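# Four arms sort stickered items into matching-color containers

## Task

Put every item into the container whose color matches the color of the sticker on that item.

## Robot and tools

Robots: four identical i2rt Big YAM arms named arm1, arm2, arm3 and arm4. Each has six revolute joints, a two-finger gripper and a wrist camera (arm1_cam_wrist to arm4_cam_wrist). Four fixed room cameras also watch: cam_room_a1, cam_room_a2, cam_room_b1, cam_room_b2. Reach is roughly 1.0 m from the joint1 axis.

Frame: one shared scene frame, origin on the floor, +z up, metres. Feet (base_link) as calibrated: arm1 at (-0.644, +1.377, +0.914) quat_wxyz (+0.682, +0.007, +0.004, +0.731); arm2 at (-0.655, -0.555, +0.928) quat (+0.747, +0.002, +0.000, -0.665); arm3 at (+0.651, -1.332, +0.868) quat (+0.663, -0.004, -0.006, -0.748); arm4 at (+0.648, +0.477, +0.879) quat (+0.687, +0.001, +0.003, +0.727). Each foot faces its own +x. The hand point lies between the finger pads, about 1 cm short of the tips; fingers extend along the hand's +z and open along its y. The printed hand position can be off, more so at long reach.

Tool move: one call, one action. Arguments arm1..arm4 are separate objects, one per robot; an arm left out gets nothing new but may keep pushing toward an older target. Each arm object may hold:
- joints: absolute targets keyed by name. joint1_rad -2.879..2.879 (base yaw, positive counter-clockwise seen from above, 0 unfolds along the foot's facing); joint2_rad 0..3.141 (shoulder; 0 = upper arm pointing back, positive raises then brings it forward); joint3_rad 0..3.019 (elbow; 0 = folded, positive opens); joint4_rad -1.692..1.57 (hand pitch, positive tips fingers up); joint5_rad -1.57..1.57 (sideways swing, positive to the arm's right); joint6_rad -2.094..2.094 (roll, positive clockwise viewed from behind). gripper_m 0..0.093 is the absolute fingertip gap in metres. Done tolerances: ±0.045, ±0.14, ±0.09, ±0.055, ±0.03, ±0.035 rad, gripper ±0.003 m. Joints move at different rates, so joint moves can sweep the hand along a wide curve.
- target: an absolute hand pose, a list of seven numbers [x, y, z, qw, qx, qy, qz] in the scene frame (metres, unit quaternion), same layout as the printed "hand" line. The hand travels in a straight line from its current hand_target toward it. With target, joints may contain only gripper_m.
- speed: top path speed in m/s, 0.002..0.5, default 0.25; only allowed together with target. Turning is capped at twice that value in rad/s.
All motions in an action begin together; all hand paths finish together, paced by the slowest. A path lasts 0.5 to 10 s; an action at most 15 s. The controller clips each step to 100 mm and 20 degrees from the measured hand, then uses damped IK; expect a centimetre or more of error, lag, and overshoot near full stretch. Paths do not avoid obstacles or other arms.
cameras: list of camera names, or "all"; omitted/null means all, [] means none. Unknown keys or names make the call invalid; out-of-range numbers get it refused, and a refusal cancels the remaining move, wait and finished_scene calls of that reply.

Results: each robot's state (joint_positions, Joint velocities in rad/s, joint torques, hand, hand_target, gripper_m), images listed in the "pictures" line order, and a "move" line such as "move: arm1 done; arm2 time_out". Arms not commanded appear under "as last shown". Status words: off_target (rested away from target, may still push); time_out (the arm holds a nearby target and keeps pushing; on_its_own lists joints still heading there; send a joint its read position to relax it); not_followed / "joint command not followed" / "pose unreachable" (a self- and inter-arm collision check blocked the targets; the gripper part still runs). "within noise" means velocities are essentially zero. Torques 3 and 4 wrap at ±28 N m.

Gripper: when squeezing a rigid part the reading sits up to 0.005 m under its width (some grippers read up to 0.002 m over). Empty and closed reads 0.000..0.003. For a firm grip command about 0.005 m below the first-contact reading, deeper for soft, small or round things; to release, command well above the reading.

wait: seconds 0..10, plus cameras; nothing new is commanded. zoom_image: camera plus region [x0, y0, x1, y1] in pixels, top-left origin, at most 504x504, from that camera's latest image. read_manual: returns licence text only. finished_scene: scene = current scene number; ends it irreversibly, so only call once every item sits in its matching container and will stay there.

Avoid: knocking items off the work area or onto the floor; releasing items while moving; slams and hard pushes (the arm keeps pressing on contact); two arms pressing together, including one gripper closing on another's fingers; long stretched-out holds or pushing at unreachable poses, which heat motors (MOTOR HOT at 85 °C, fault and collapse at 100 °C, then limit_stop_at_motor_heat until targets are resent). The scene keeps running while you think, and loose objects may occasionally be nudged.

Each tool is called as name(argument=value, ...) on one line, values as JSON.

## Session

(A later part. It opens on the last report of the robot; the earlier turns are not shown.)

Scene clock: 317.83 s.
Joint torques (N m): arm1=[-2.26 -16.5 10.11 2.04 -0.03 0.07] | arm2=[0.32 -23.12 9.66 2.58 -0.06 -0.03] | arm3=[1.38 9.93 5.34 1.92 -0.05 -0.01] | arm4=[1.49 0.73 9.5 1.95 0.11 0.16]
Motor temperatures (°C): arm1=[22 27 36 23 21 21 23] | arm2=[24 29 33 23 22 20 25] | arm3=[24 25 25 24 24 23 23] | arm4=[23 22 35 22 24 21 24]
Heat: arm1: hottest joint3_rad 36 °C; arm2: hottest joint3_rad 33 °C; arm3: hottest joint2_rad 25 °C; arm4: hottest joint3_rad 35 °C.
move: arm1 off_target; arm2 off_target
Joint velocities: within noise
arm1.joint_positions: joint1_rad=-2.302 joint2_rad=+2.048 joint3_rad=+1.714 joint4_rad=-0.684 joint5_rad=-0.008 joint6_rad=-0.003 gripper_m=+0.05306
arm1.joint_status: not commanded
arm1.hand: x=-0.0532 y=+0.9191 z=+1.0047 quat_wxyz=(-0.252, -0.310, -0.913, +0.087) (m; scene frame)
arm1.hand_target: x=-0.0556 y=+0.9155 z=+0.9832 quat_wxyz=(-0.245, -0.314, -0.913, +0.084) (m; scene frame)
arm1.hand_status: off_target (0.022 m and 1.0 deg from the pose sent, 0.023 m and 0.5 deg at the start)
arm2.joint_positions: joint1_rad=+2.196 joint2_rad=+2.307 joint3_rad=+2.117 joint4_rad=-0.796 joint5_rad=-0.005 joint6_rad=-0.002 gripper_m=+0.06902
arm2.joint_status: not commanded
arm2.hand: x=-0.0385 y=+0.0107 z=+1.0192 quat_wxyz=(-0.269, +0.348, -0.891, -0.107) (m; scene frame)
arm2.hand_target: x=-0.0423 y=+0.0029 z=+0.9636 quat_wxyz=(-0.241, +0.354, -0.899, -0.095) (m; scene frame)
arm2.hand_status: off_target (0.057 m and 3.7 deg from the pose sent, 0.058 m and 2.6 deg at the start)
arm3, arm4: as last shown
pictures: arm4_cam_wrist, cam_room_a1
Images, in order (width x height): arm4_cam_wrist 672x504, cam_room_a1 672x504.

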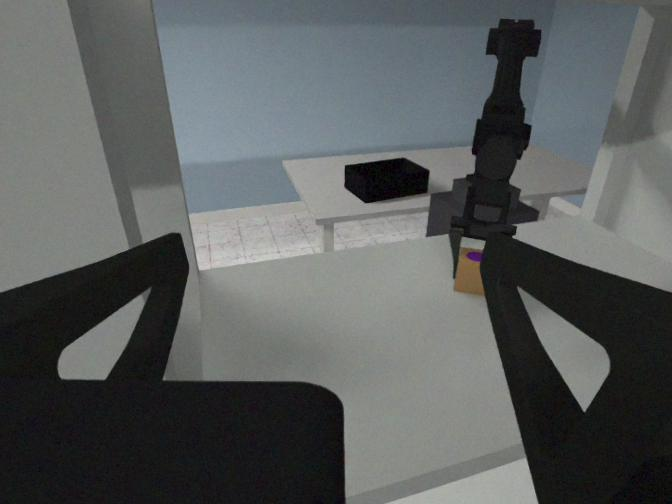

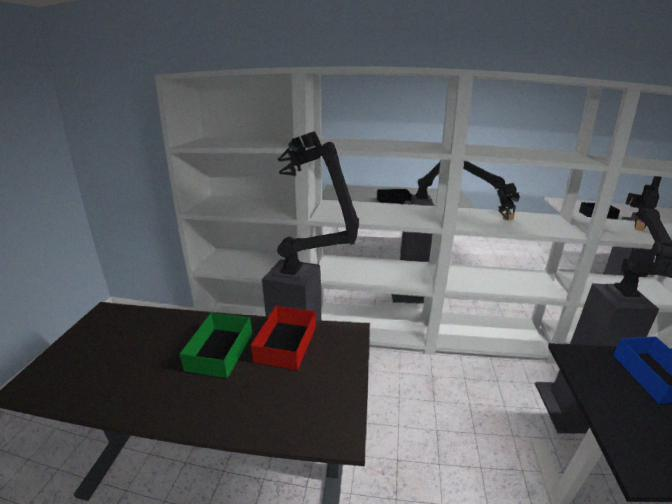

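move(arm1={"target":[-0.055,0.918,1.008,0.2447,0.3145,0.9133,-0.0843],"joints":{"gripper_m":0.07},"speed":0.05}, arm2={"target":[-0.04,0.007,1.015,0.2408,-0.354,0.8987,0.0949],"joints":{"gripper_m":0.085},"speed":0.05}, cameras=["arm1_cam_wrist","arm2_cam_wrist"])

move(arm1={"joints":{"gripper_m":0.093}}, arm2={"joints":{"gripper_m":0.093}}, cameras=["arm1_cam_wrist","arm2_cam_wrist"])

Scene clock: 326.20 s.
Joint torques (N m): arm1=[-2.14 -18.78 12.45 0.35 0.02 0.03] | arm2=[0.5 -25.58 16.36 1.03 0 0.03] | arm3=[1.26 10.11 5.33 1.92 -0.05 -0.01] | arm4=[1.14 0.56 9.55 1.85 0.12 0.13]
Motor temperatures (°C): arm1=[22 27 35 23 21 21 23] | arm2=[24 29 33 23 22 20 25] | arm3=[24 25 25 24 24 23 23] | arm4=[23 22 35 22 24 21 24]
Heat: arm1: hottest joint3_rad 35 °C; arm2: hottest joint3_rad 33 °C; arm3: hottest joint2_rad 25 °C; arm4: hottest joint3_rad 35 °C.
move: arm1 done; arm2 off_target
Joint velocities: within noise
arm1.joint_positions: joint1_rad=-2.302 joint2_rad=+2.049 joint3_rad=+1.711 joint4_rad=-0.690 joint5_rad=-0.007 joint6_rad=+0.004 gripper_m=+0.06996
arm1.joint_status: all done
arm1.hand: x=-0.0556 y=+0.9201 z=+1.0015 quat_wxyz=(-0.247, -0.314, -0.913, +0.085) (m; scene frame)
arm1.hand_target: x=-0.0551 y=+0.9180 z=+1.0079 quat_wxyz=(-0.245, -0.315, -0.913, +0.084) (m; scene frame)
arm1.hand_status: done (0.007 m and 0.3 deg from the pose sent, 0.004 m and 1.0 deg at the start)
arm2.joint_positions: joint1_rad=+2.196 joint2_rad=+2.309 joint3_rad=+2.125 joint4_rad=-0.875 joint5_rad=-0.005 joint6_rad=-0.005 gripper_m=+0.08492
arm2.joint_status: all done
arm2.hand: x=-0.0492 y=+0.0009 z=+1.0115 quat_wxyz=(-0.237, +0.353, -0.900, -0.094) (m; scene frame)
arm2.hand_target: x=-0.0405 y=+0.0065 z=+1.0151 quat_wxyz=(-0.242, +0.354, -0.899, -0.095) (m; scene frame)
arm2.hand_status: off_target (0.012 m and 0.5 deg from the pose sent, 0.006 m and 3.7 deg at the start)
arm3.joint_positions: joint1_rad=+0.075 joint2_rad=+0.276 joint3_rad=+1.523 joint4_rad=-1.599 joint5_rad=-0.185 joint6_rad=-0.597 gripper_m=+0.09396
arm3.joint_status: not commanded
arm3.hand: x=+0.6803 y=-1.3506 z=+1.4452 quat_wxyz=(-0.326, -0.350, -0.735, +0.481) (m; scene frame)
arm3.hand_target: x=+0.6804 y=-1.3484 z=+1.4507 quat_wxyz=(-0.328, -0.347, -0.731, +0.487) (m; scene frame)
arm3.hand_status: not commanded
arm4.joint_positions: joint1_rad=+1.197 joint2_rad=+0.447 joint3_rad=+0.602 joint4_rad=-0.013 joint5_rad=-0.001 joint6_rad=-0.011 gripper_m=+0.09407
arm4.joint_status: not commanded
arm4.hand: x=+0.3361 y=+0.5824 z=+1.3296 quat_wxyz=(-0.122, +0.646, -0.101, -0.747) (m; scene frame)
arm4.hand_target: x=+0.3351 y=+0.5818 z=+1.3305 quat_wxyz=(-0.117, +0.642, -0.104, -0.750) (m; scene frame)
arm4.hand_status: not commanded
pictures: arm1_cam_wrist, arm2_cam_wrist
Images, in order (width x height): arm1_cam_wrist 672x504, arm2_cam_wrist 672x504.

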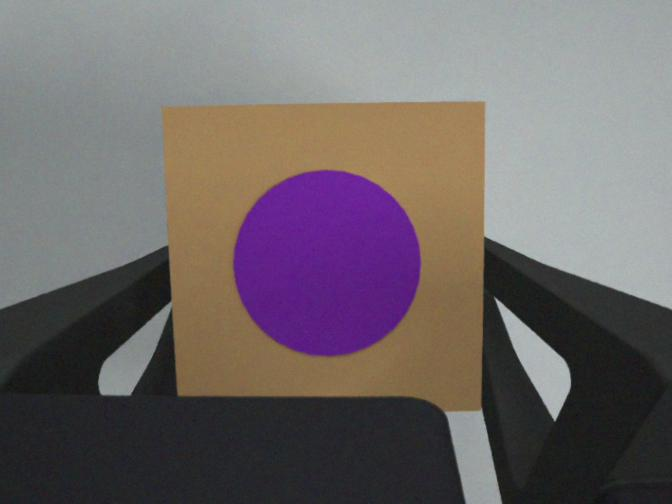

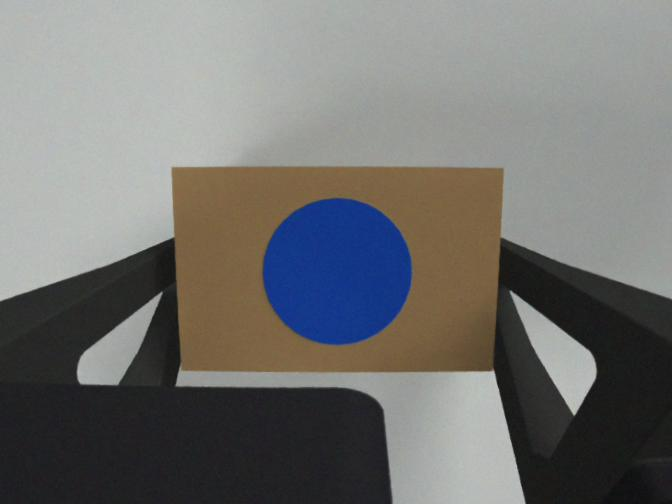

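Scene clock: 326.73 s.
Joint torques (N m): arm1=[-1.44 -18.9 12.52 0.64 -0.08 0] | arm2=[0.44 -25.58 16.34 1.1 0.06 0.02] | arm3=[1.2 10.05 5.34 1.96 -0.05 -0.01] | arm4=[0.79 1.03 9.5 1.81 0.09 0.15]
Motor temperatures (°C): arm1=[22 27 35 23 21 21 23] | arm2=[24 29 33 23 22 20 25] | arm3=[24 25 25 24 24 23 23] | arm4=[23 22 35 22 24 21 24]
Heat: arm1: hottest joint3_rad 35 °C; arm2: hottest joint3_rad 33 °C; arm3: hottest joint2_rad 25 °C; arm4: hottest joint3_rad 35 °C.
move: arm1 done; arm2 done
Joint velocities: within noise
arm1.joint_positions: joint1_rad=-2.308 joint2_rad=+2.048 joint3_rad=+1.711 joint4_rad=-0.696 joint5_rad=-0.004 joint6_rad=+0.007 gripper_m=+0.09292
arm1.joint_status: all done
arm1.hand: x=-0.0597 y=+0.9168 z=+1.0017 quat_wxyz=(-0.244, -0.319, -0.912, +0.086) (m; scene frame)
arm1.hand_target: x=-0.0550 y=+0.9181 z=+1.0080 quat_wxyz=(-0.245, -0.315, -0.913, +0.084) (m; scene frame)
arm1.hand_status: not commanded
arm2.joint_positions: joint1_rad=+2.196 joint2_rad=+2.309 joint3_rad=+2.125 joint4_rad=-0.877 joint5_rad=-0.006 joint6_rad=-0.005 gripper_m=+0.09289
arm2.joint_status: all done
arm2.hand: x=-0.0496 y=+0.0009 z=+1.0113 quat_wxyz=(-0.236, +0.354, -0.900, -0.095) (m; scene frame)
arm2.hand_target: x=-0.0404 y=+0.0065 z=+1.0151 quat_wxyz=(-0.242, +0.354, -0.899, -0.095) (m; scene frame)
arm2.hand_status: not commanded
arm3, arm4: as last shown
pictures: arm1_cam_wrist, arm2_cam_wrist
Images, in order (width x height): arm1_cam_wrist 672x504, arm2_cam_wrist 672x504.

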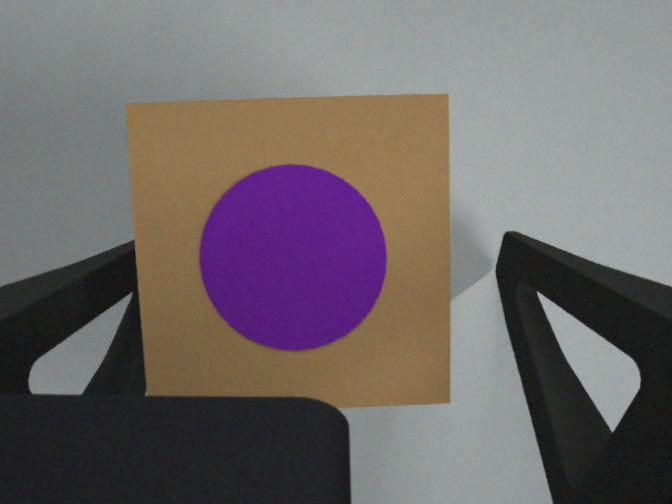

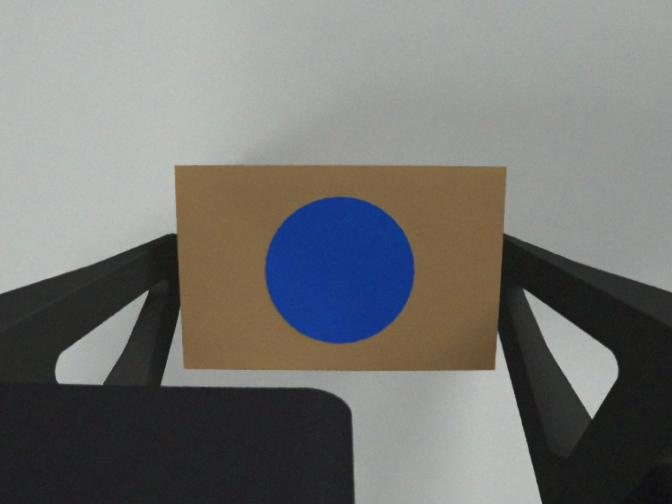

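move(arm1={"target":[-0.06,0.93,1.07,0.2447,0.3145,0.9133,-0.0843],"speed":0.1}, arm2={"target":[-0.06,-0.01,1.09,0.2408,-0.354,0.8987,0.0949],"speed":0.1}, cameras=["arm1_cam_wrist","arm2_cam_wrist"])

move(arm1={"target":[-0.26,1.09,1.16,0.2447,0.3145,0.9133,-0.0843],"speed":0.2}, arm2={"target":[-0.26,-0.19,1.16,0.2408,-0.354,0.8987,0.0949],"speed":0.2}, cameras=["arm1_cam_wrist","arm2_cam_wrist","arm4_cam_wrist"])

Scene clock: 333.87 s.
Joint torques (N m): arm1=[-1.26 -20.42 15.75 0.69 0.08 0.05] | arm2=[0.62 -26.7 14.97 1.18 0.11 0.03] | arm3=[1.26 10.11 5.35 1.95 -0.06 -0.01] | arm4=[1.08 0.85 9.58 1.8 0.09 0.14]
Motor temperatures (°C): arm1=[22 27 35 23 21 21 22] | arm2=[24 29 34 22 22 20 24] | arm3=[24 25 25 24 24 23 23] | arm4=[23 22 35 22 24 21 24]
Heat: arm1: hottest joint3_rad 35 °C; arm2: hottest joint3_rad 34 °C; arm3: hottest joint2_rad 25 °C; arm4: hottest joint3_rad 35 °C.
move: arm1 off_target; arm2 off_target
Joint velocities: within noise
arm1.joint_positions: joint1_rad=-2.306 joint2_rad=+1.990 joint3_rad=+1.711 joint4_rad=-0.822 joint5_rad=-0.005 joint6_rad=+0.008 gripper_m=+0.09294
arm1.joint_status: not commanded
arm1.hand: x=-0.0785 y=+0.9342 z=+1.0282 quat_wxyz=(-0.213, -0.321, -0.920, +0.074) (m; scene frame)
arm1.hand_target: x=-0.0618 y=+0.9312 z=+1.0702 quat_wxyz=(-0.245, -0.315, -0.913, +0.084) (m; scene frame)
arm1.hand_status: off_target (0.046 m and 3.9 deg from the pose sent, 0.070 m and 0.6 deg at the start)
arm2.joint_positions: joint1_rad=+2.196 joint2_rad=+2.213 joint3_rad=+2.125 joint4_rad=-0.984 joint5_rad=-0.006 joint6_rad=-0.005 gripper_m=+0.09289
arm2.joint_status: not commanded
arm2.hand: x=-0.0655 y=-0.0138 z=+1.0748 quat_wxyz=(-0.231, +0.354, -0.902, -0.093) (m; scene frame)
arm2.hand_target: x=-0.0603 y=-0.0104 z=+1.0900 quat_wxyz=(-0.241, +0.354, -0.899, -0.095) (m; scene frame)
arm2.hand_status: off_target (0.017 m and 1.2 deg from the pose sent, 0.080 m and 0.6 deg at the start)
arm3, arm4: as last shown
pictures: arm1_cam_wrist, arm2_cam_wrist
Images, in order (width x height): arm1_cam_wrist 672x504, arm2_cam_wrist 672x504.

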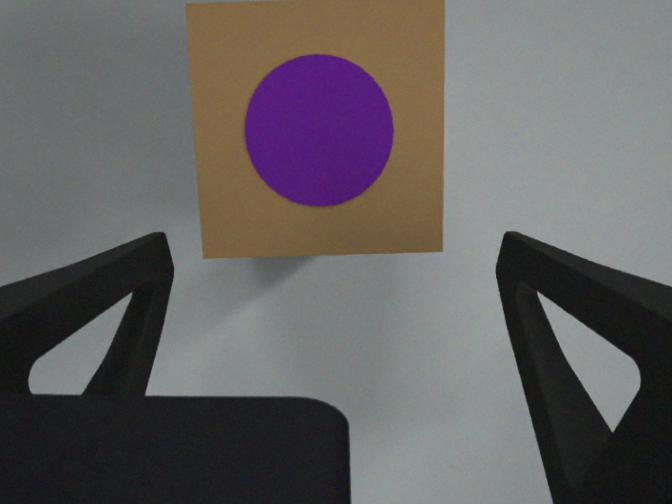

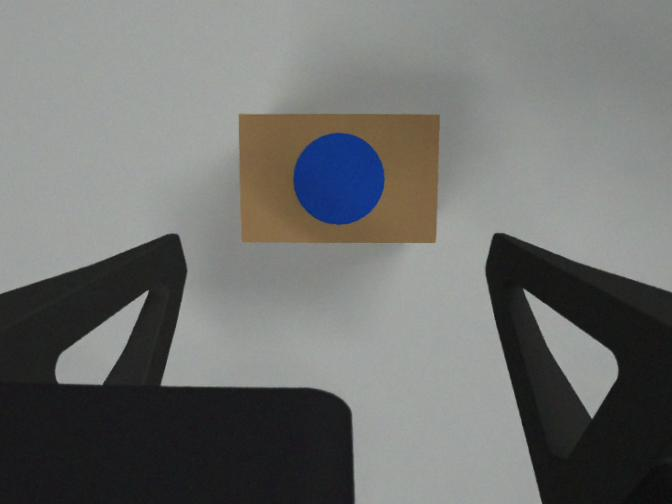

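Scene clock: 335.93 s.
Joint torques (N m): arm1=[-0.44 -7.77 11.48 0.87 0.08 0.13] | arm2=[1.14 -14.21 10.59 1.68 0.13 0.09] | arm3=[1.26 10.23 5.35 1.95 -0.04 -0.01] | arm4=[0.97 0.44 9.47 1.95 0.11 0.15]
Motor temperatures (°C): arm1=[22 27 35 23 21 21 22] | arm2=[24 29 34 22 22 20 24] | arm3=[24 25 25 24 24 23 23] | arm4=[23 22 35 22 24 21 24]
Heat: arm1: hottest joint3_rad 35 °C; arm2: hottest joint3_rad 34 °C; arm3: hottest joint2_rad 25 °C; arm4: hottest joint3_rad 35 °C.
move: arm1 done; arm2 off_target
Joint velocities: within noise
arm1.joint_positions: joint1_rad=-2.295 joint2_rad=+1.262 joint3_rad=+1.132 joint4_rad=-0.896 joint5_rad=+0.002 joint6_rad=+0.012 gripper_m=+0.09294
arm1.joint_status: not commanded
arm1.hand: x=-0.2616 y=+1.0849 z=+1.1597 quat_wxyz=(-0.248, -0.315, -0.912, +0.087) (m; scene frame)
arm1.hand_target: x=-0.2600 y=+1.0900 z=+1.1600 quat_wxyz=(-0.245, -0.314, -0.913, +0.084) (m; scene frame)
arm1.hand_status: done (0.005 m and 0.5 deg from the pose sent, 0.273 m and 3.9 deg at the start)
arm2.joint_positions: joint1_rad=+2.196 joint2_rad=+1.438 joint3_rad=+1.273 joint4_rad=-0.860 joint5_rad=-0.004 joint6_rad=-0.005 gripper_m=+0.09289
arm2.joint_status: not commanded
arm2.hand: x=-0.2553 y=-0.1886 z=+1.1719 quat_wxyz=(-0.252, +0.352, -0.896, -0.100) (m; scene frame)
arm2.hand_target: x=-0.2600 y=-0.1901 z=+1.1602 quat_wxyz=(-0.241, +0.354, -0.899, -0.095) (m; scene frame)
arm2.hand_status: off_target (0.013 m and 1.5 deg from the pose sent, 0.276 m and 1.2 deg at the start)
arm3, arm4: as last shown
pictures: arm1_cam_wrist, arm2_cam_wrist, arm4_cam_wrist
Images, in order (width x height): arm1_cam_wrist 672x504, arm2_cam_wrist 672x504, arm4_cam_wrist 672x504.

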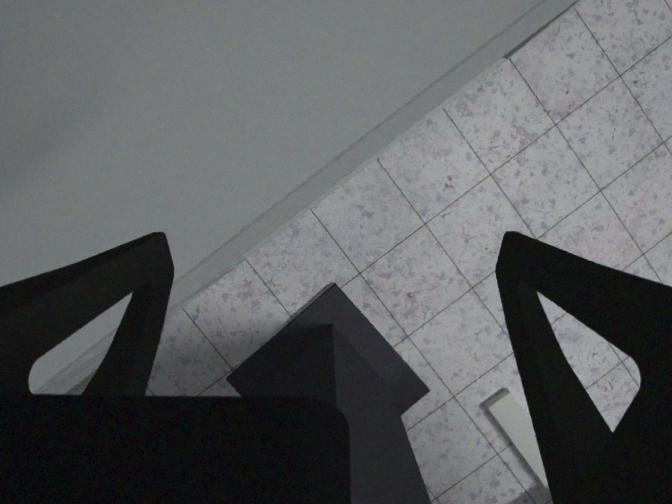

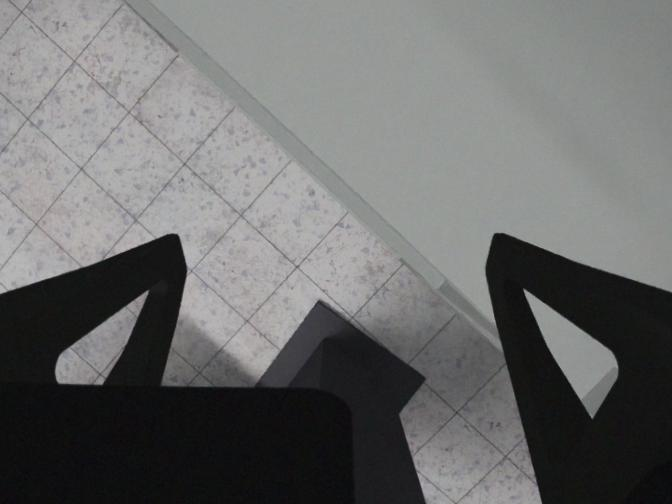

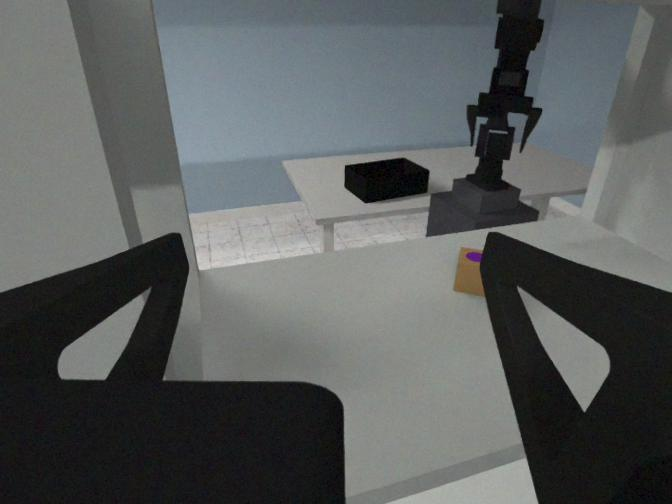

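move(arm1={"joints":{"joint2_rad":0.7,"joint3_rad":1.4,"joint4_rad":-1.5}}, arm2={"joints":{"joint2_rad":0.7,"joint3_rad":1.4,"joint4_rad":-1.5}}, arm4={"target":[0.30,0.66,1.13,0.0925,-0.9066,0.3122,0.2685],"speed":0.3}, cameras=["arm4_cam_wrist"])

move(arm4={"target":[0.02,0.87,1.11,0.0925,-0.9066,0.3122,0.2685],"speed":0.2}, cameras=["arm4_cam_wrist"])

Scene clock: 353.03 s.
Joint torques (N m): arm1=[-0.5 1.85 9.87 1.14 0.07 0.1] | arm2=[1.14 -0.03 10.92 1.68 0.13 0.09] | arm3=[1.38 10.11 5.34 1.94 -0.05 0] | arm4=[0.32 -6.24 12.97 0.47 0.29 0.19]
Motor temperatures (°C): arm1=[22 26 35 23 21 21 22] | arm2=[24 28 33 22 22 20 24] | arm3=[24 25 25 24 24 23 23] | arm4=[23 22 36 22 24 21 24]
Heat: arm1: hottest joint3_rad 35 °C; arm2: hottest joint3_rad 33 °C; arm3: hottest joint2_rad 25 °C; arm4: hottest joint3_rad 36 °C.
move: arm1 done; arm2 done; arm4 off_target
Joint velocities: within noise
arm1.joint_positions: joint1_rad=-2.295 joint2_rad=+0.704 joint3_rad=+1.395 joint4_rad=-1.490 joint5_rad=+0.002 joint6_rad=+0.012 gripper_m=+0.09294
arm1.joint_status: all done
arm1.hand: x=-0.4437 y=+1.2274 z=+1.4049 quat_wxyz=(-0.349, -0.303, -0.878, +0.121) (m; scene frame)
arm1.hand_target: x=-0.4452 y=+1.2314 z=+1.4067 quat_wxyz=(-0.350, -0.302, -0.879, +0.118) (m; scene frame)
arm1.hand_status: not commanded
arm2.joint_positions: joint1_rad=+2.196 joint2_rad=+0.695 joint3_rad=+1.388 joint4_rad=-1.488 joint5_rad=-0.004 joint6_rad=-0.005 gripper_m=+0.09289
arm2.joint_status: all done
arm2.hand: x=-0.4790 y=-0.3941 z=+1.4230 quat_wxyz=(-0.354, +0.338, -0.861, -0.139) (m; scene frame)
arm2.hand_target: x=-0.4801 y=-0.3943 z=+1.4249 quat_wxyz=(-0.351, +0.339, -0.862, -0.138) (m; scene frame)
arm2.hand_status: not commanded
arm3: as last shown
arm4.joint_positions: joint1_rad=+1.103 joint2_rad=+1.014 joint3_rad=+0.880 joint4_rad=-0.915 joint5_rad=+0.133 joint6_rad=+0.188 gripper_m=+0.09407
arm4.joint_status: not commanded
arm4.hand: x=+0.3103 y=+0.6512 z=+1.1052 quat_wxyz=(-0.090, +0.916, -0.302, -0.250) (m; scene frame)
arm4.hand_target: x=+0.3010 y=+0.6595 z=+1.1297 quat_wxyz=(-0.092, +0.907, -0.312, -0.269) (m; scene frame)
arm4.hand_status: off_target (0.028 m and 2.6 deg from the pose sent, 0.217 m and 68.0 deg at the start)
pictures: arm4_cam_wrist
Images, in order (width x height): arm4_cam_wrist 672x504.

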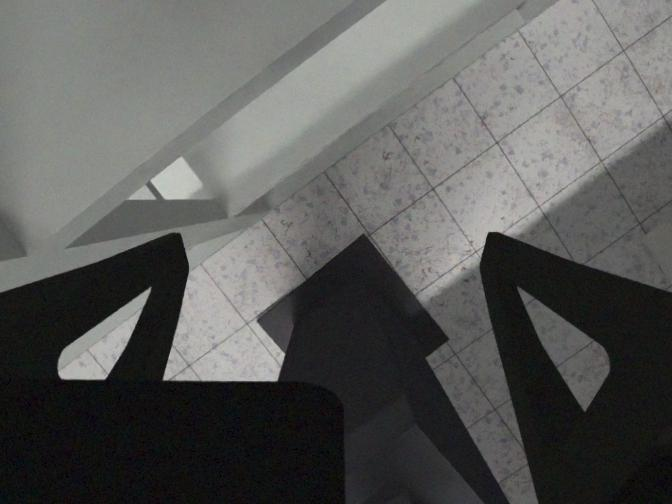

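Scene clock: 355.47 s.
Joint torques (N m): arm1=[-0.62 1.73 9.72 0.95 0.12 0.11] | arm2=[1.14 -0.09 10.91 1.73 0.13 0.08] | arm3=[1.2 10.05 5.33 1.95 -0.05 -0.02] | arm4=[0.62 -20.78 13.26 0.5 0.01 -0.11]
Motor temperatures (°C): arm1=[21 26 35 23 21 21 22] | arm2=[24 28 33 22 22 20 24] | arm3=[24 25 25 24 24 23 23] | arm4=[23 22 36 22 24 21 24]
Heat: arm1: hottest joint3_rad 35 °C; arm2: hottest joint3_rad 33 °C; arm3: hottest joint2_rad 25 °C; arm4: hottest joint3_rad 36 °C.
move: arm4 off_target
Joint velocities: within noise
arm1, arm2, arm3: as last shown
arm4.joint_positions: joint1_rad=+0.982 joint2_rad=+1.928 joint3_rad=+1.841 joint4_rad=-0.932 joint5_rad=+0.075 joint6_rad=+0.115 gripper_m=+0.09407
arm4.joint_status: not commanded
arm4.hand: x=+0.0295 y=+0.8587 z=+1.1003 quat_wxyz=(-0.090, +0.908, -0.316, -0.260) (m; scene frame)
arm4.hand_target: x=+0.0208 y=+0.8696 z=+1.1098 quat_wxyz=(-0.093, +0.906, -0.312, -0.269) (m; scene frame)
arm4.hand_status: off_target (0.018 m and 1.1 deg from the pose sent, 0.364 m and 2.6 deg at the start)
pictures: arm4_cam_wrist
Images, in order (width x height): arm4_cam_wrist 672x504.

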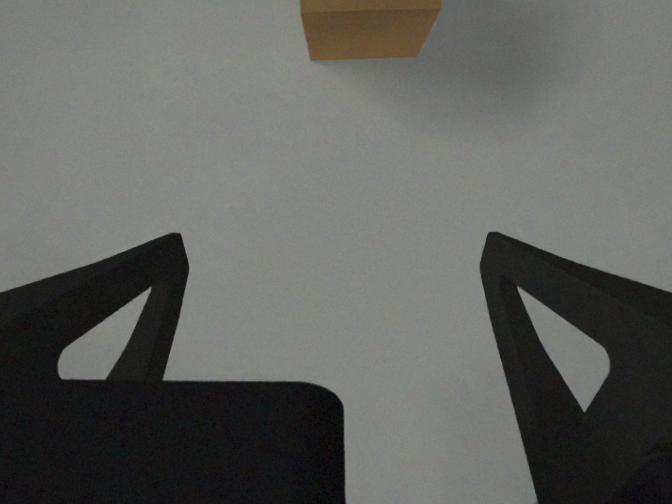

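move(arm4={"target":[-0.035,0.925,1.075,0.0925,-0.9066,0.3122,0.2685],"speed":0.15}, cameras=["arm4_cam_wrist"])

Scene clock: 363.50 s.
Joint torques (N m): arm1=[-1.08 2.14 9.85 1.2 0.09 0.09] | arm2=[1.08 -0.09 10.91 1.7 0.12 0.09] | arm3=[1.26 10.05 5.35 1.98 -0.06 -0.01] | arm4=[0.67 -24.18 13.26 0.24 0 -0.1]
Motor temperatures (°C): arm1=[21 26 35 23 21 21 22] | arm2=[24 28 33 22 22 20 24] | arm3=[24 25 25 24 24 23 23] | arm4=[23 22 38 22 24 21 24]
Heat: arm1: hottest joint3_rad 35 °C; arm2: hottest joint3_rad 33 °C; arm3: hottest joint2_rad 25 °C; arm4: hottest joint3_rad 38 °C.
move: arm4 off_target
Joint velocities: within noise
arm1, arm2, arm3: as last shown
arm4.joint_positions: joint1_rad=+0.952 joint2_rad=+2.179 joint3_rad=+2.164 joint4_rad=-0.998 joint5_rad=+0.061 joint6_rad=+0.092 gripper_m=+0.09407
arm4.joint_status: not commanded
arm4.hand: x=-0.0274 y=+0.9166 z=+1.0689 quat_wxyz=(-0.090, +0.907, -0.317, -0.262) (m; scene frame)
arm4.hand_target: x=-0.0343 y=+0.9246 z=+1.0750 quat_wxyz=(-0.093, +0.906, -0.312, -0.269) (m; scene frame)
arm4.hand_status: off_target (0.013 m and 1.0 deg from the pose sent, 0.096 m and 1.1 deg at the start)
pictures: arm4_cam_wrist
Images, in order (width x height): arm4_cam_wrist 672x504.

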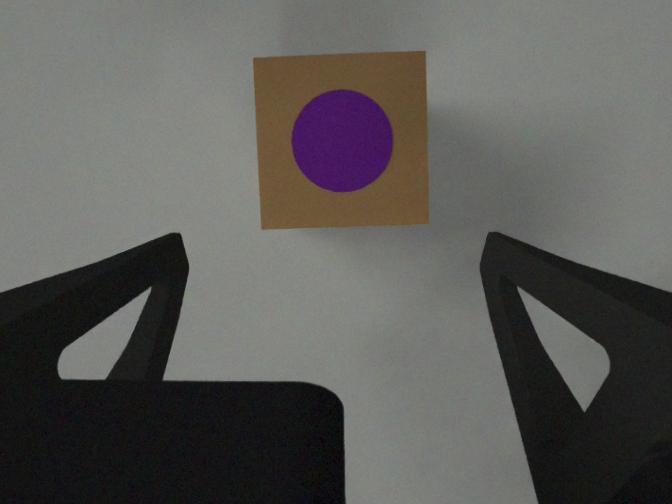

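move(arm4={"target":[-0.056,0.941,1.012,0.0925,-0.9066,0.3122,0.2685],"speed":0.1}, cameras=["arm4_cam_wrist"])

Scene clock: 370.93 s.
Joint torques (N m): arm1=[-0.5 1.79 9.84 1.11 0.03 0.09] | arm2=[1.2 -0.09 10.91 1.7 0.13 0.08] | arm3=[1.08 10.11 5.38 1.98 -0.06 0] | arm4=[0.56 -24.23 13.03 1.32 0.02 -0.09]
Motor temperatures (°C): arm1=[21 26 35 23 21 21 22] | arm2=[24 27 33 22 22 20 24] | arm3=[24 25 25 24 24 23 23] | arm4=[23 22 38 22 24 21 24]
Heat: arm1: hottest joint3_rad 35 °C; arm2: hottest joint3_rad 33 °C; arm3: hottest joint2_rad 25 °C; arm4: hottest joint3_rad 38 °C.
move: arm4 off_target
Joint velocities: within noise
arm1, arm2, arm3: as last shown
arm4.joint_positions: joint1_rad=+0.952 joint2_rad=+2.270 joint3_rad=+2.190 joint4_rad=-0.941 joint5_rad=+0.059 joint6_rad=+0.088 gripper_m=+0.09403
arm4.joint_status: not commanded
arm4.hand: x=-0.0450 y=+0.9276 z=+1.0169 quat_wxyz=(-0.089, +0.909, -0.316, -0.258) (m; scene frame)
arm4.hand_target: x=-0.0549 y=+0.9402 z=+1.0120 quat_wxyz=(-0.093, +0.906, -0.312, -0.269) (m; scene frame)
arm4.hand_status: off_target (0.018 m and 1.3 deg from the pose sent, 0.068 m and 1.0 deg at the start)
pictures: arm4_cam_wrist
Images, in order (width x height): arm4_cam_wrist 672x504.

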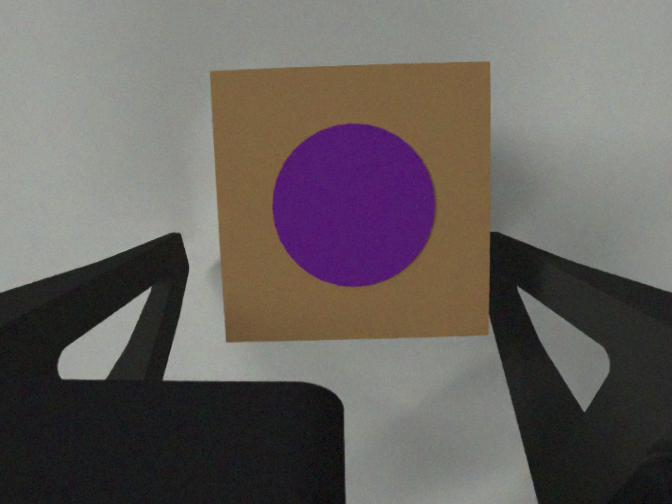

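move(arm4={"target":[-0.058,0.949,1.0,0.0925,-0.9066,0.3122,0.2685],"speed":0.1}, cameras=["arm4_cam_wrist"])

move(arm4={"joints":{"gripper_m":0.045}}, cameras=["arm4_cam_wrist"])

Scene clock: 376.30 s.
Joint torques (N m): arm1=[-0.91 2.37 9.84 1.06 0.15 0.07] | arm2=[1.08 -0.15 10.91 1.7 0.13 0.08] | arm3=[1.14 10.11 5.31 1.96 -0.05 -0.01] | arm4=[-0.32 -23.41 12.92 1.31 0.01 -0.08]
Motor temperatures (°C): arm1=[21 26 35 23 21 21 22] | arm2=[24 27 33 22 22 20 24] | arm3=[24 25 25 24 24 23 23] | arm4=[23 23 39 22 24 21 24]
Heat: arm1: hottest joint3_rad 35 °C; arm2: hottest joint3_rad 33 °C; arm3: hottest joint2_rad 25 °C; arm4: hottest joint3_rad 39 °C.
move: arm4 off_target
Joint velocities: within noise
arm1, arm2: as last shown
arm3.joint_positions: joint1_rad=+0.075 joint2_rad=+0.276 joint3_rad=+1.523 joint4_rad=-1.599 joint5_rad=-0.185 joint6_rad=-0.597 gripper_m=+0.09396
arm3.joint_status: not commanded
arm3.hand: x=+0.6803 y=-1.3506 z=+1.4452 quat_wxyz=(-0.326, -0.350, -0.735, +0.481) (m; scene frame)
arm3.hand_target: x=+0.6804 y=-1.3484 z=+1.4507 quat_wxyz=(-0.328, -0.347, -0.731, +0.487) (m; scene frame)
arm3.hand_status: not commanded
arm4.joint_positions: joint1_rad=+0.948 joint2_rad=+2.288 joint3_rad=+2.206 joint4_rad=-0.930 joint5_rad=+0.054 joint6_rad=+0.082 gripper_m=+0.09403
arm4.joint_status: not commanded
arm4.hand: x=-0.0492 y=+0.9328 z=+1.0128 quat_wxyz=(-0.089, +0.908, -0.314, -0.263) (m; scene frame)
arm4.hand_target: x=-0.0566 y=+0.9480 z=+1.0000 quat_wxyz=(-0.093, +0.906, -0.312, -0.269) (m; scene frame)
arm4.hand_status: off_target (0.022 m and 0.7 deg from the pose sent, 0.030 m and 1.3 deg at the start)
pictures: arm4_cam_wrist
Images, in order (width x height): arm4_cam_wrist 672x504.

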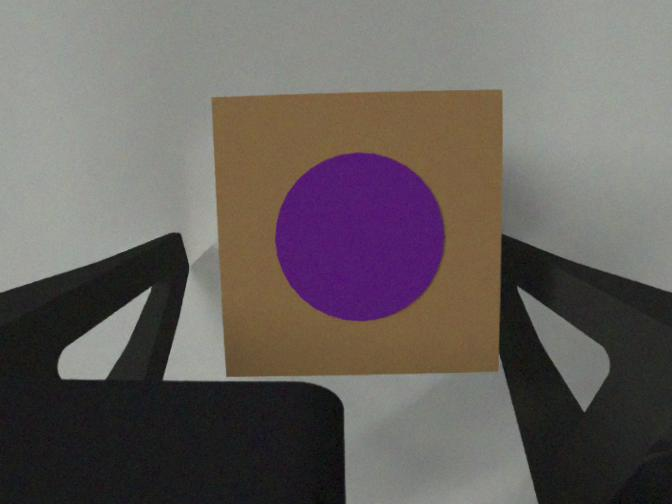

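Scene clock: 376.90 s.
Joint torques (N m): arm1=[-1.2 2.02 9.83 1.13 0.13 0.12] | arm2=[1.08 0.03 10.92 1.69 0.13 0.09] | arm3=[1.26 10.05 5.35 1.95 -0.05 -0.01] | arm4=[0.5 -23.88 12.74 1.26 0.03 -0.06]
Motor temperatures (°C): arm1=[21 26 35 23 21 21 22] | arm2=[24 27 33 22 22 20 24] | arm3=[24 25 25 24 24 23 23] | arm4=[23 23 39 22 24 21 24]
Heat: arm1: hottest joint3_rad 35 °C; arm2: hottest joint3_rad 33 °C; arm3: hottest joint2_rad 25 °C; arm4: hottest joint3_rad 39 °C.
move: arm4 off_target
Joint velocities: within noise
arm1, arm2, arm3: as last shown
arm4.joint_positions: joint1_rad=+0.942 joint2_rad=+2.288 joint3_rad=+2.207 joint4_rad=-0.930 joint5_rad=+0.054 joint6_rad=+0.080 gripper_m=+0.05327
arm4.joint_status: gripper_m off_target (ended at +0.05331, target +0.04500)
arm4.hand: x=-0.0466 y=+0.9370 z=+1.0126 quat_wxyz=(-0.090, +0.907, -0.315, -0.263) (m; scene frame)
arm4.hand_target: x=-0.0564 y=+0.9482 z=+1.0000 quat_wxyz=(-0.093, +0.906, -0.312, -0.269) (m; scene frame)
arm4.hand_status: not commanded
pictures: arm4_cam_wrist
Images, in order (width x height): arm4_cam_wrist 672x504.

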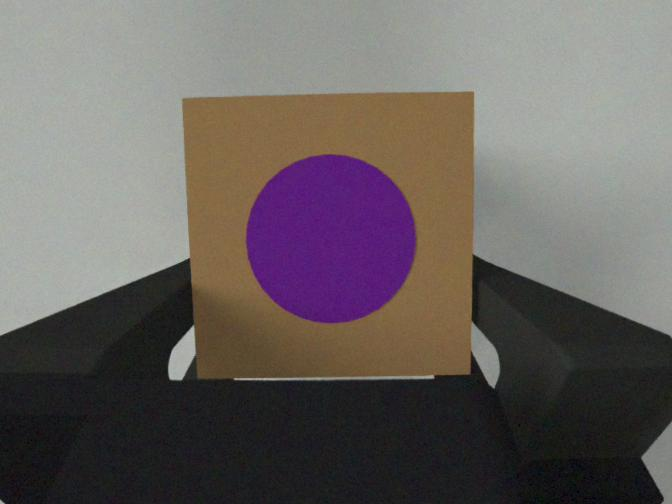

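move(arm4={"target":[-0.03,0.92,1.09,0.0925,-0.9066,0.3122,0.2685],"speed":0.15}, cameras=[])

move(arm4={"target":[0.32,0.65,1.14,0.0925,-0.9066,0.3122,0.2685],"speed":0.25}, cameras=["arm4_cam_wrist"])

move(arm4={"joints":{"joint2_rad":0.8,"joint3_rad":1.25,"joint4_rad":-1.4,"joint5_rad":0,"joint6_rad":0}}, cameras=["arm4_cam_wrist"])

move(arm4={"joints":{"joint1_rad":-1.13}}, cameras=["arm4_cam_wrist"])

Scene clock: 388.40 s.
Joint torques (N m): arm1=[-0.5 2.43 9.74 1.18 0.1 0.13] | arm2=[1.14 -0.26 10.91 1.69 0.12 0.09] | arm3=[1.26 10.17 5.31 1.99 -0.05 -0.01] | arm4=[1.96 -27.28 10.37 0.55 0.23 0.04]
Motor temperatures (°C): arm1=[21 26 35 23 21 21 22] | arm2=[24 27 33 22 22 20 23] | arm3=[24 25 25 24 24 23 23] | arm4=[23 24 41 22 24 21 25]
Heat: arm1: hottest joint3_rad 35 °C; arm2: hottest joint3_rad 33 °C; arm3: hottest joint2_rad 25 °C; arm4: hottest joint3_rad 41 °C.
move: arm4 done
Joint velocities: within noise
arm1, arm2, arm3: as last shown
arm4.joint_positions: joint1_rad=+0.942 joint2_rad=+2.186 joint3_rad=+2.207 joint4_rad=-1.028 joint5_rad=+0.055 joint6_rad=+0.080 gripper_m=+0.05327
arm4.joint_status: not commanded
arm4.hand: x=-0.0259 y=+0.9244 z=+1.0815 quat_wxyz=(-0.091, +0.907, -0.315, -0.265) (m; scene frame)
arm4.hand_target: x=-0.0299 y=+0.9200 z=+1.0901 quat_wxyz=(-0.093, +0.906, -0.312, -0.269) (m; scene frame)
arm4.hand_status: done (0.010 m and 0.6 deg from the pose sent, 0.081 m and 0.8 deg at the start)
pictures: none
No camera images: "cameras" was empty.

Scene clock: 390.87 s.
Joint torques (N m): arm1=[-0.56 2.26 9.73 1.31 0.05 0.11] | arm2=[1.03 -0.09 10.89 1.65 0.12 0.09] | arm3=[1.26 10.11 5.35 1.96 -0.04 -0.01] | arm4=[0.79 -5.42 9.4 0.51 0.32 0.2]
Motor temperatures (°C): arm1=[21 25 35 23 21 21 22] | arm2=[24 27 33 22 22 20 23] | arm3=[24 25 25 24 24 23 23] | arm4=[23 24 40 22 24 21 25]
Heat: arm1: hottest joint3_rad 35 °C; arm2: hottest joint3_rad 33 °C; arm3: hottest joint2_rad 25 °C; arm4: hottest joint3_rad 40 °C.
move: arm4 done
Joint velocities: within noise
arm1, arm2, arm3: as last shown
arm4.joint_positions: joint1_rad=+1.092 joint2_rad=+0.951 joint3_rad=+0.923 joint4_rad=-0.970 joint5_rad=+0.134 joint6_rad=+0.191 gripper_m=+0.05327
arm4.joint_status: not commanded
arm4.hand: x=+0.3199 y=+0.6519 z=+1.1427 quat_wxyz=(-0.094, +0.906, -0.308, -0.275) (m; scene frame)
arm4.hand_target: x=+0.3200 y=+0.6500 z=+1.1399 quat_wxyz=(-0.093, +0.907, -0.312, -0.268) (m; scene frame)
arm4.hand_status: done (0.003 m and 0.9 deg from the pose sent, 0.445 m and 0.6 deg at the start)
pictures: arm4_cam_wrist
Images, in order (width x height): arm4_cam_wrist 672x504.

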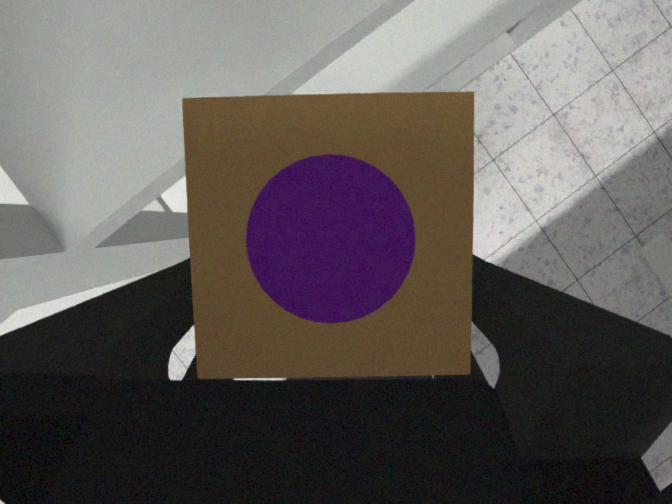

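Scene clock: 392.10 s.
Joint torques (N m): arm1=[-0.67 2.2 9.94 1.24 0.07 0.12] | arm2=[1.2 -0.21 10.91 1.7 0.13 0.09] | arm3=[1.14 10.11 5.3 2.02 -0.05 -0.01] | arm4=[1.44 -1.73 10.04 0.65 -0.05 -0.09]
Motor temperatures (°C): arm1=[21 25 35 23 21 21 22] | arm2=[24 27 33 22 22 20 23] | arm3=[24 25 25 24 24 23 23] | arm4=[23 24 40 22 24 21 25]
Heat: arm1: hottest joint3_rad 35 °C; arm2: hottest joint3_rad 33 °C; arm3: hottest joint2_rad 25 °C; arm4: hottest joint3_rad 40 °C.
move: arm4 done
Joint velocities: within noise
arm1.joint_positions: joint1_rad=-2.295 joint2_rad=+0.704 joint3_rad=+1.395 joint4_rad=-1.490 joint5_rad=+0.002 joint6_rad=+0.012 gripper_m=+0.09294
arm1.joint_status: not commanded
arm1.hand: x=-0.4437 y=+1.2274 z=+1.4049 quat_wxyz=(-0.349, -0.303, -0.878, +0.121) (m; scene frame)
arm1.hand_target: x=-0.4452 y=+1.2314 z=+1.4067 quat_wxyz=(-0.350, -0.302, -0.879, +0.118) (m; scene frame)
arm1.hand_status: not commanded
arm2.joint_positions: joint1_rad=+2.196 joint2_rad=+0.695 joint3_rad=+1.388 joint4_rad=-1.488 joint5_rad=-0.004 joint6_rad=-0.005 gripper_m=+0.09289
arm2.joint_status: not commanded
arm2.hand: x=-0.4790 y=-0.3941 z=+1.4230 quat_wxyz=(-0.354, +0.338, -0.861, -0.139) (m; scene frame)
arm2.hand_target: x=-0.4801 y=-0.3943 z=+1.4249 quat_wxyz=(-0.351, +0.339, -0.862, -0.138) (m; scene frame)
arm2.hand_status: not commanded
arm3: as last shown
arm4.joint_positions: joint1_rad=+1.092 joint2_rad=+0.794 joint3_rad=+1.229 joint4_rad=-1.391 joint5_rad=+0.003 joint6_rad=+0.015 gripper_m=+0.05327
arm4.joint_status: all done
arm4.hand: x=+0.3829 y=+0.5998 z=+1.2884 quat_wxyz=(-0.061, +0.930, -0.208, -0.298) (m; scene frame)
arm4.hand_target: x=+0.3815 y=+0.5978 z=+1.2957 quat_wxyz=(-0.061, +0.931, -0.197, -0.301) (m; scene frame)
arm4.hand_status: not commanded
pictures: arm4_cam_wrist
Images, in order (width x height): arm4_cam_wrist 672x504.

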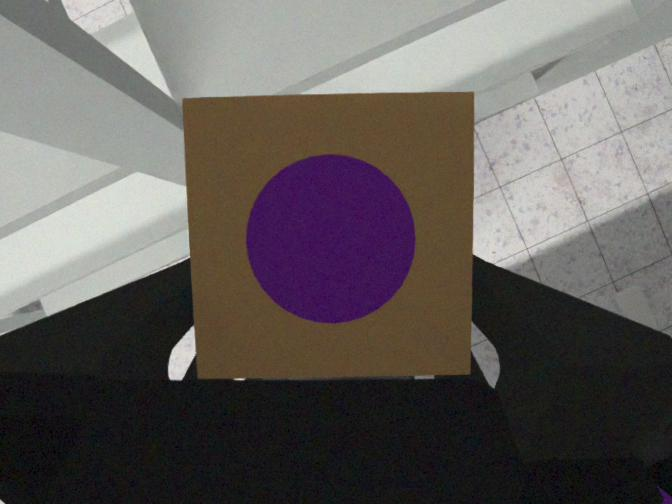

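Scene clock: 394.17 s.
Joint torques (N m): arm1=[-0.79 2.32 9.66 1.16 0.1 0.1] | arm2=[1.2 -0.09 10.93 1.7 0.13 0.08] | arm3=[1.32 10.05 5.34 1.95 -0.04 -0.01] | arm4=[0.85 -2.2 10.09 0.55 0.01 -0.08]
Motor temperatures (°C): arm1=[21 25 35 23 21 21 22] | arm2=[24 27 33 22 22 20 23] | arm3=[24 25 25 24 24 23 23] | arm4=[23 24 40 22 24 21 25]
Heat: arm1: hottest joint3_rad 35 °C; arm2: hottest joint3_rad 33 °C; arm3: hottest joint2_rad 25 °C; arm4: hottest joint3_rad 40 °C.
move: arm4 done
Joint velocities: within noise
arm1, arm2, arm3: as last shown
arm4.joint_positions: joint1_rad=-1.127 joint2_rad=+0.798 joint3_rad=+1.229 joint4_rad=-1.391 joint5_rad=+0.001 joint6_rad=+0.011 gripper_m=+0.05335
arm4.joint_status: all done
arm4.hand: x=+0.9083 y=+0.6193 z=+1.2847 quat_wxyz=(-0.289, +0.231, -0.926, -0.074) (m; scene frame)
arm4.hand_target: x=+0.9081 y=+0.6184 z=+1.2931 quat_wxyz=(-0.293, +0.234, -0.924, -0.074) (m; scene frame)
arm4.hand_status: not commanded
pictures: arm4_cam_wrist
Images, in order (width x height): arm4_cam_wrist 672x504.

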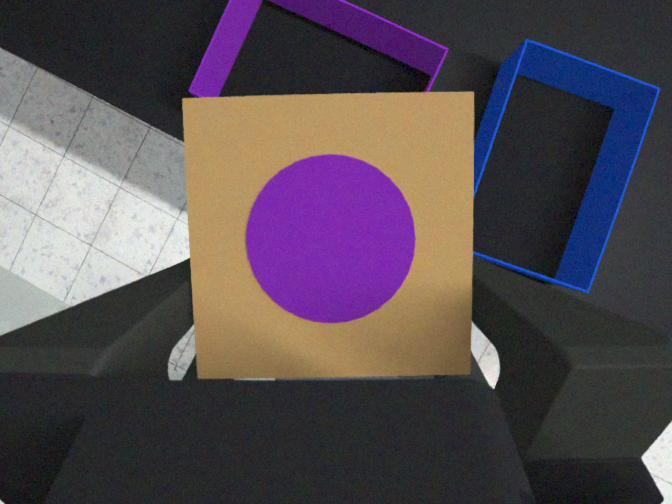

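move(arm4={"target":[1.09,0.73,0.95,0.25,-0.25,0.933,0.067],"speed":0.25}, cameras=["arm4_cam_wrist","cam_room_a2"])

zoom_image(camera="cam_room_a2", region=[200, 240, 400, 400])

Scene clock: 405.23 s.
Joint torques (N m): arm1=[-1.44 2.02 9.76 1.07 0.16 0.12] | arm2=[1.14 -0.15 10.92 1.69 0.13 0.09] | arm3=[1.2 9.99 5.37 1.95 -0.05 0.02] | arm4=[0.97 -13.45 9.18 1.4 -0.03 -0.13]
Motor temperatures (°C): arm1=[21 25 34 23 21 21 22] | arm2=[24 26 33 22 22 20 23] | arm3=[24 25 25 24 24 23 23] | arm4=[23 24 40 22 24 21 26]
Heat: arm1: hottest joint3_rad 34 °C; arm2: hottest joint3_rad 33 °C; arm3: hottest joint2_rad 25 °C; arm4: hottest joint3_rad 40 °C.
move: arm4 off_target
Joint velocities: within noise
arm1, arm2, arm3: as last shown
arm4.joint_positions: joint1_rad=-1.117 joint2_rad=+1.537 joint3_rad=+0.875 joint4_rad=-0.429 joint5_rad=+0.001 joint6_rad=+0.011 gripper_m=+0.05335
arm4.joint_status: not commanded
arm4.hand: x=+1.0774 y=+0.7169 z=+0.9346 quat_wxyz=(-0.227, +0.240, -0.942, -0.060) (m; scene frame)
arm4.hand_target: x=+1.0893 y=+0.7297 z=+0.9504 quat_wxyz=(-0.250, +0.250, -0.933, -0.067) (m; scene frame)
arm4.hand_status: off_target (0.024 m and 3.2 deg from the pose sent, 0.397 m and 5.1 deg at the start)
pictures: arm4_cam_wrist, cam_room_a2
Images, in order (width x height): arm4_cam_wrist 672x504, cam_room_a2 672x504.

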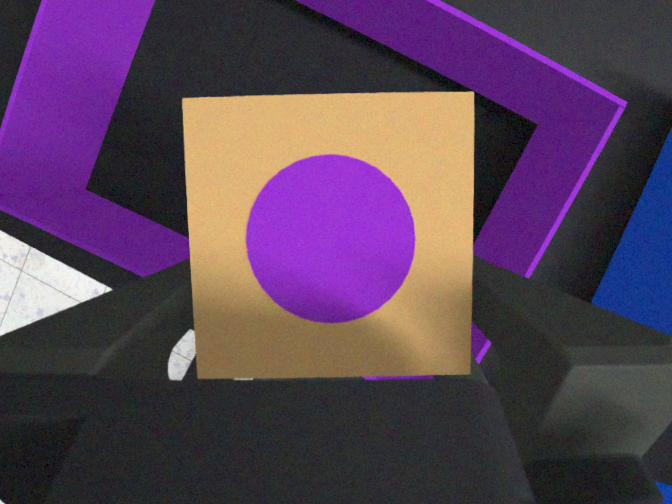

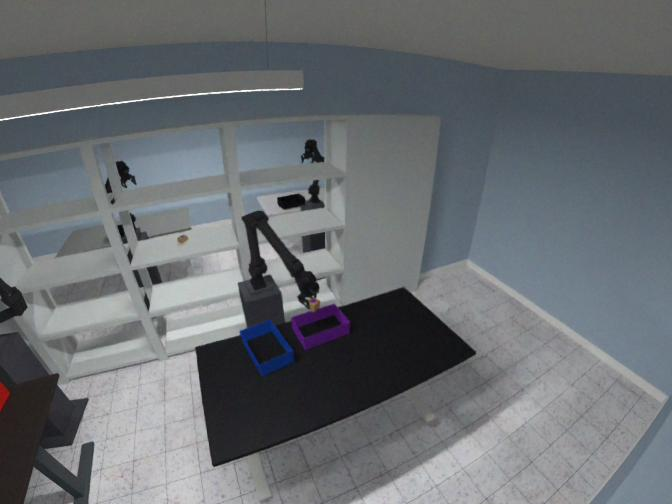

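Scaled by 2.520.

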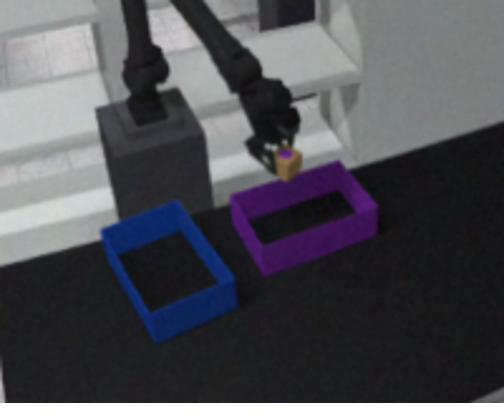

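move(arm4={"target":[1.135,0.765,0.82,0.25,-0.25,0.933,0.067],"speed":0.2}, cameras=["arm4_cam_wrist","cam_room_a2"])

zoom_image(camera="cam_room_a2", region=[250, 260, 370, 360])

Scene clock: 412.10 s.
Joint torques (N m): arm1=[-0.79 2.32 9.89 1.16 0.1 0.1] | arm2=[1.14 -0.09 10.95 1.72 0.13 0.07] | arm3=[1.2 10.05 5.37 1.96 -0.04 -0.01] | arm4=[1.61 -16.09 8.16 1.35 0.19 0.08]
Motor temperatures (°C): arm1=[21 25 34 23 21 21 22] | arm2=[24 26 33 22 22 20 23] | arm3=[24 25 25 24 24 23 23] | arm4=[23 24 39 22 24 21 26]
Heat: arm1: hottest joint3_rad 34 °C; arm2: hottest joint3_rad 33 °C; arm3: hottest joint2_rad 25 °C; arm4: hottest joint3_rad 39 °C.
move: arm4 off_target
Joint velocities: within noise
arm1, arm2, arm3: as last shown
arm4.joint_positions: joint1_rad=-1.099 joint2_rad=+1.902 joint3_rad=+0.943 joint4_rad=-0.126 joint5_rad=+0.002 joint6_rad=+0.010 gripper_m=+0.05335
arm4.joint_status: not commanded
arm4.hand: x=+1.1173 y=+0.7502 z=+0.8121 quat_wxyz=(-0.229, +0.248, -0.939, -0.062) (m; scene frame)
arm4.hand_target: x=+1.1340 y=+0.7646 z=+0.8206 quat_wxyz=(-0.250, +0.250, -0.933, -0.067) (m; scene frame)
arm4.hand_status: off_target (0.024 m and 2.5 deg from the pose sent, 0.137 m and 3.2 deg at the start)
pictures: arm4_cam_wrist, cam_room_a2
Images, in order (width x height): arm4_cam_wrist 672x504, cam_room_a2 672x504.

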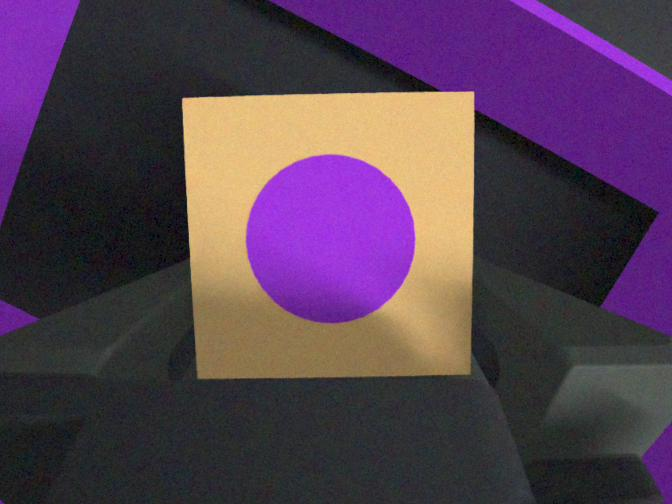

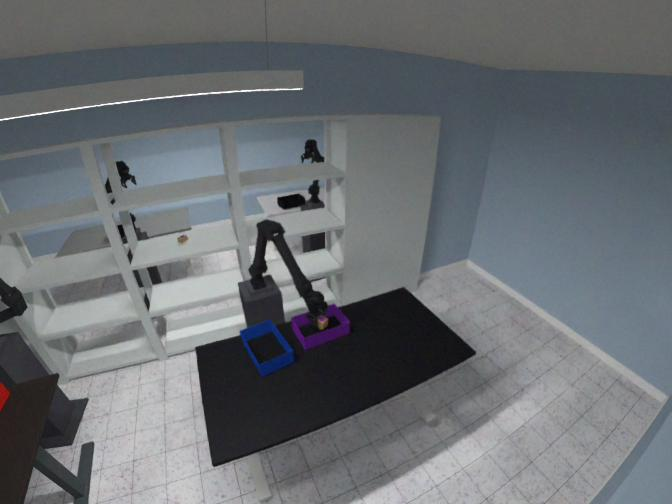

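Scaled by 4.200.

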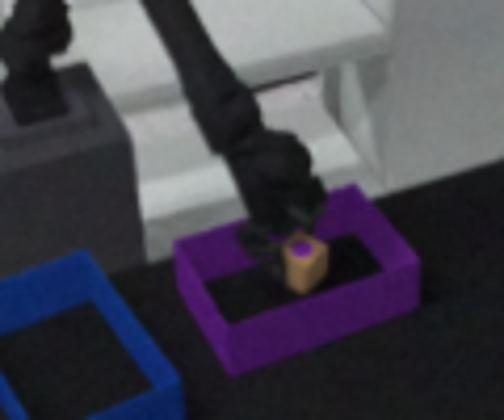

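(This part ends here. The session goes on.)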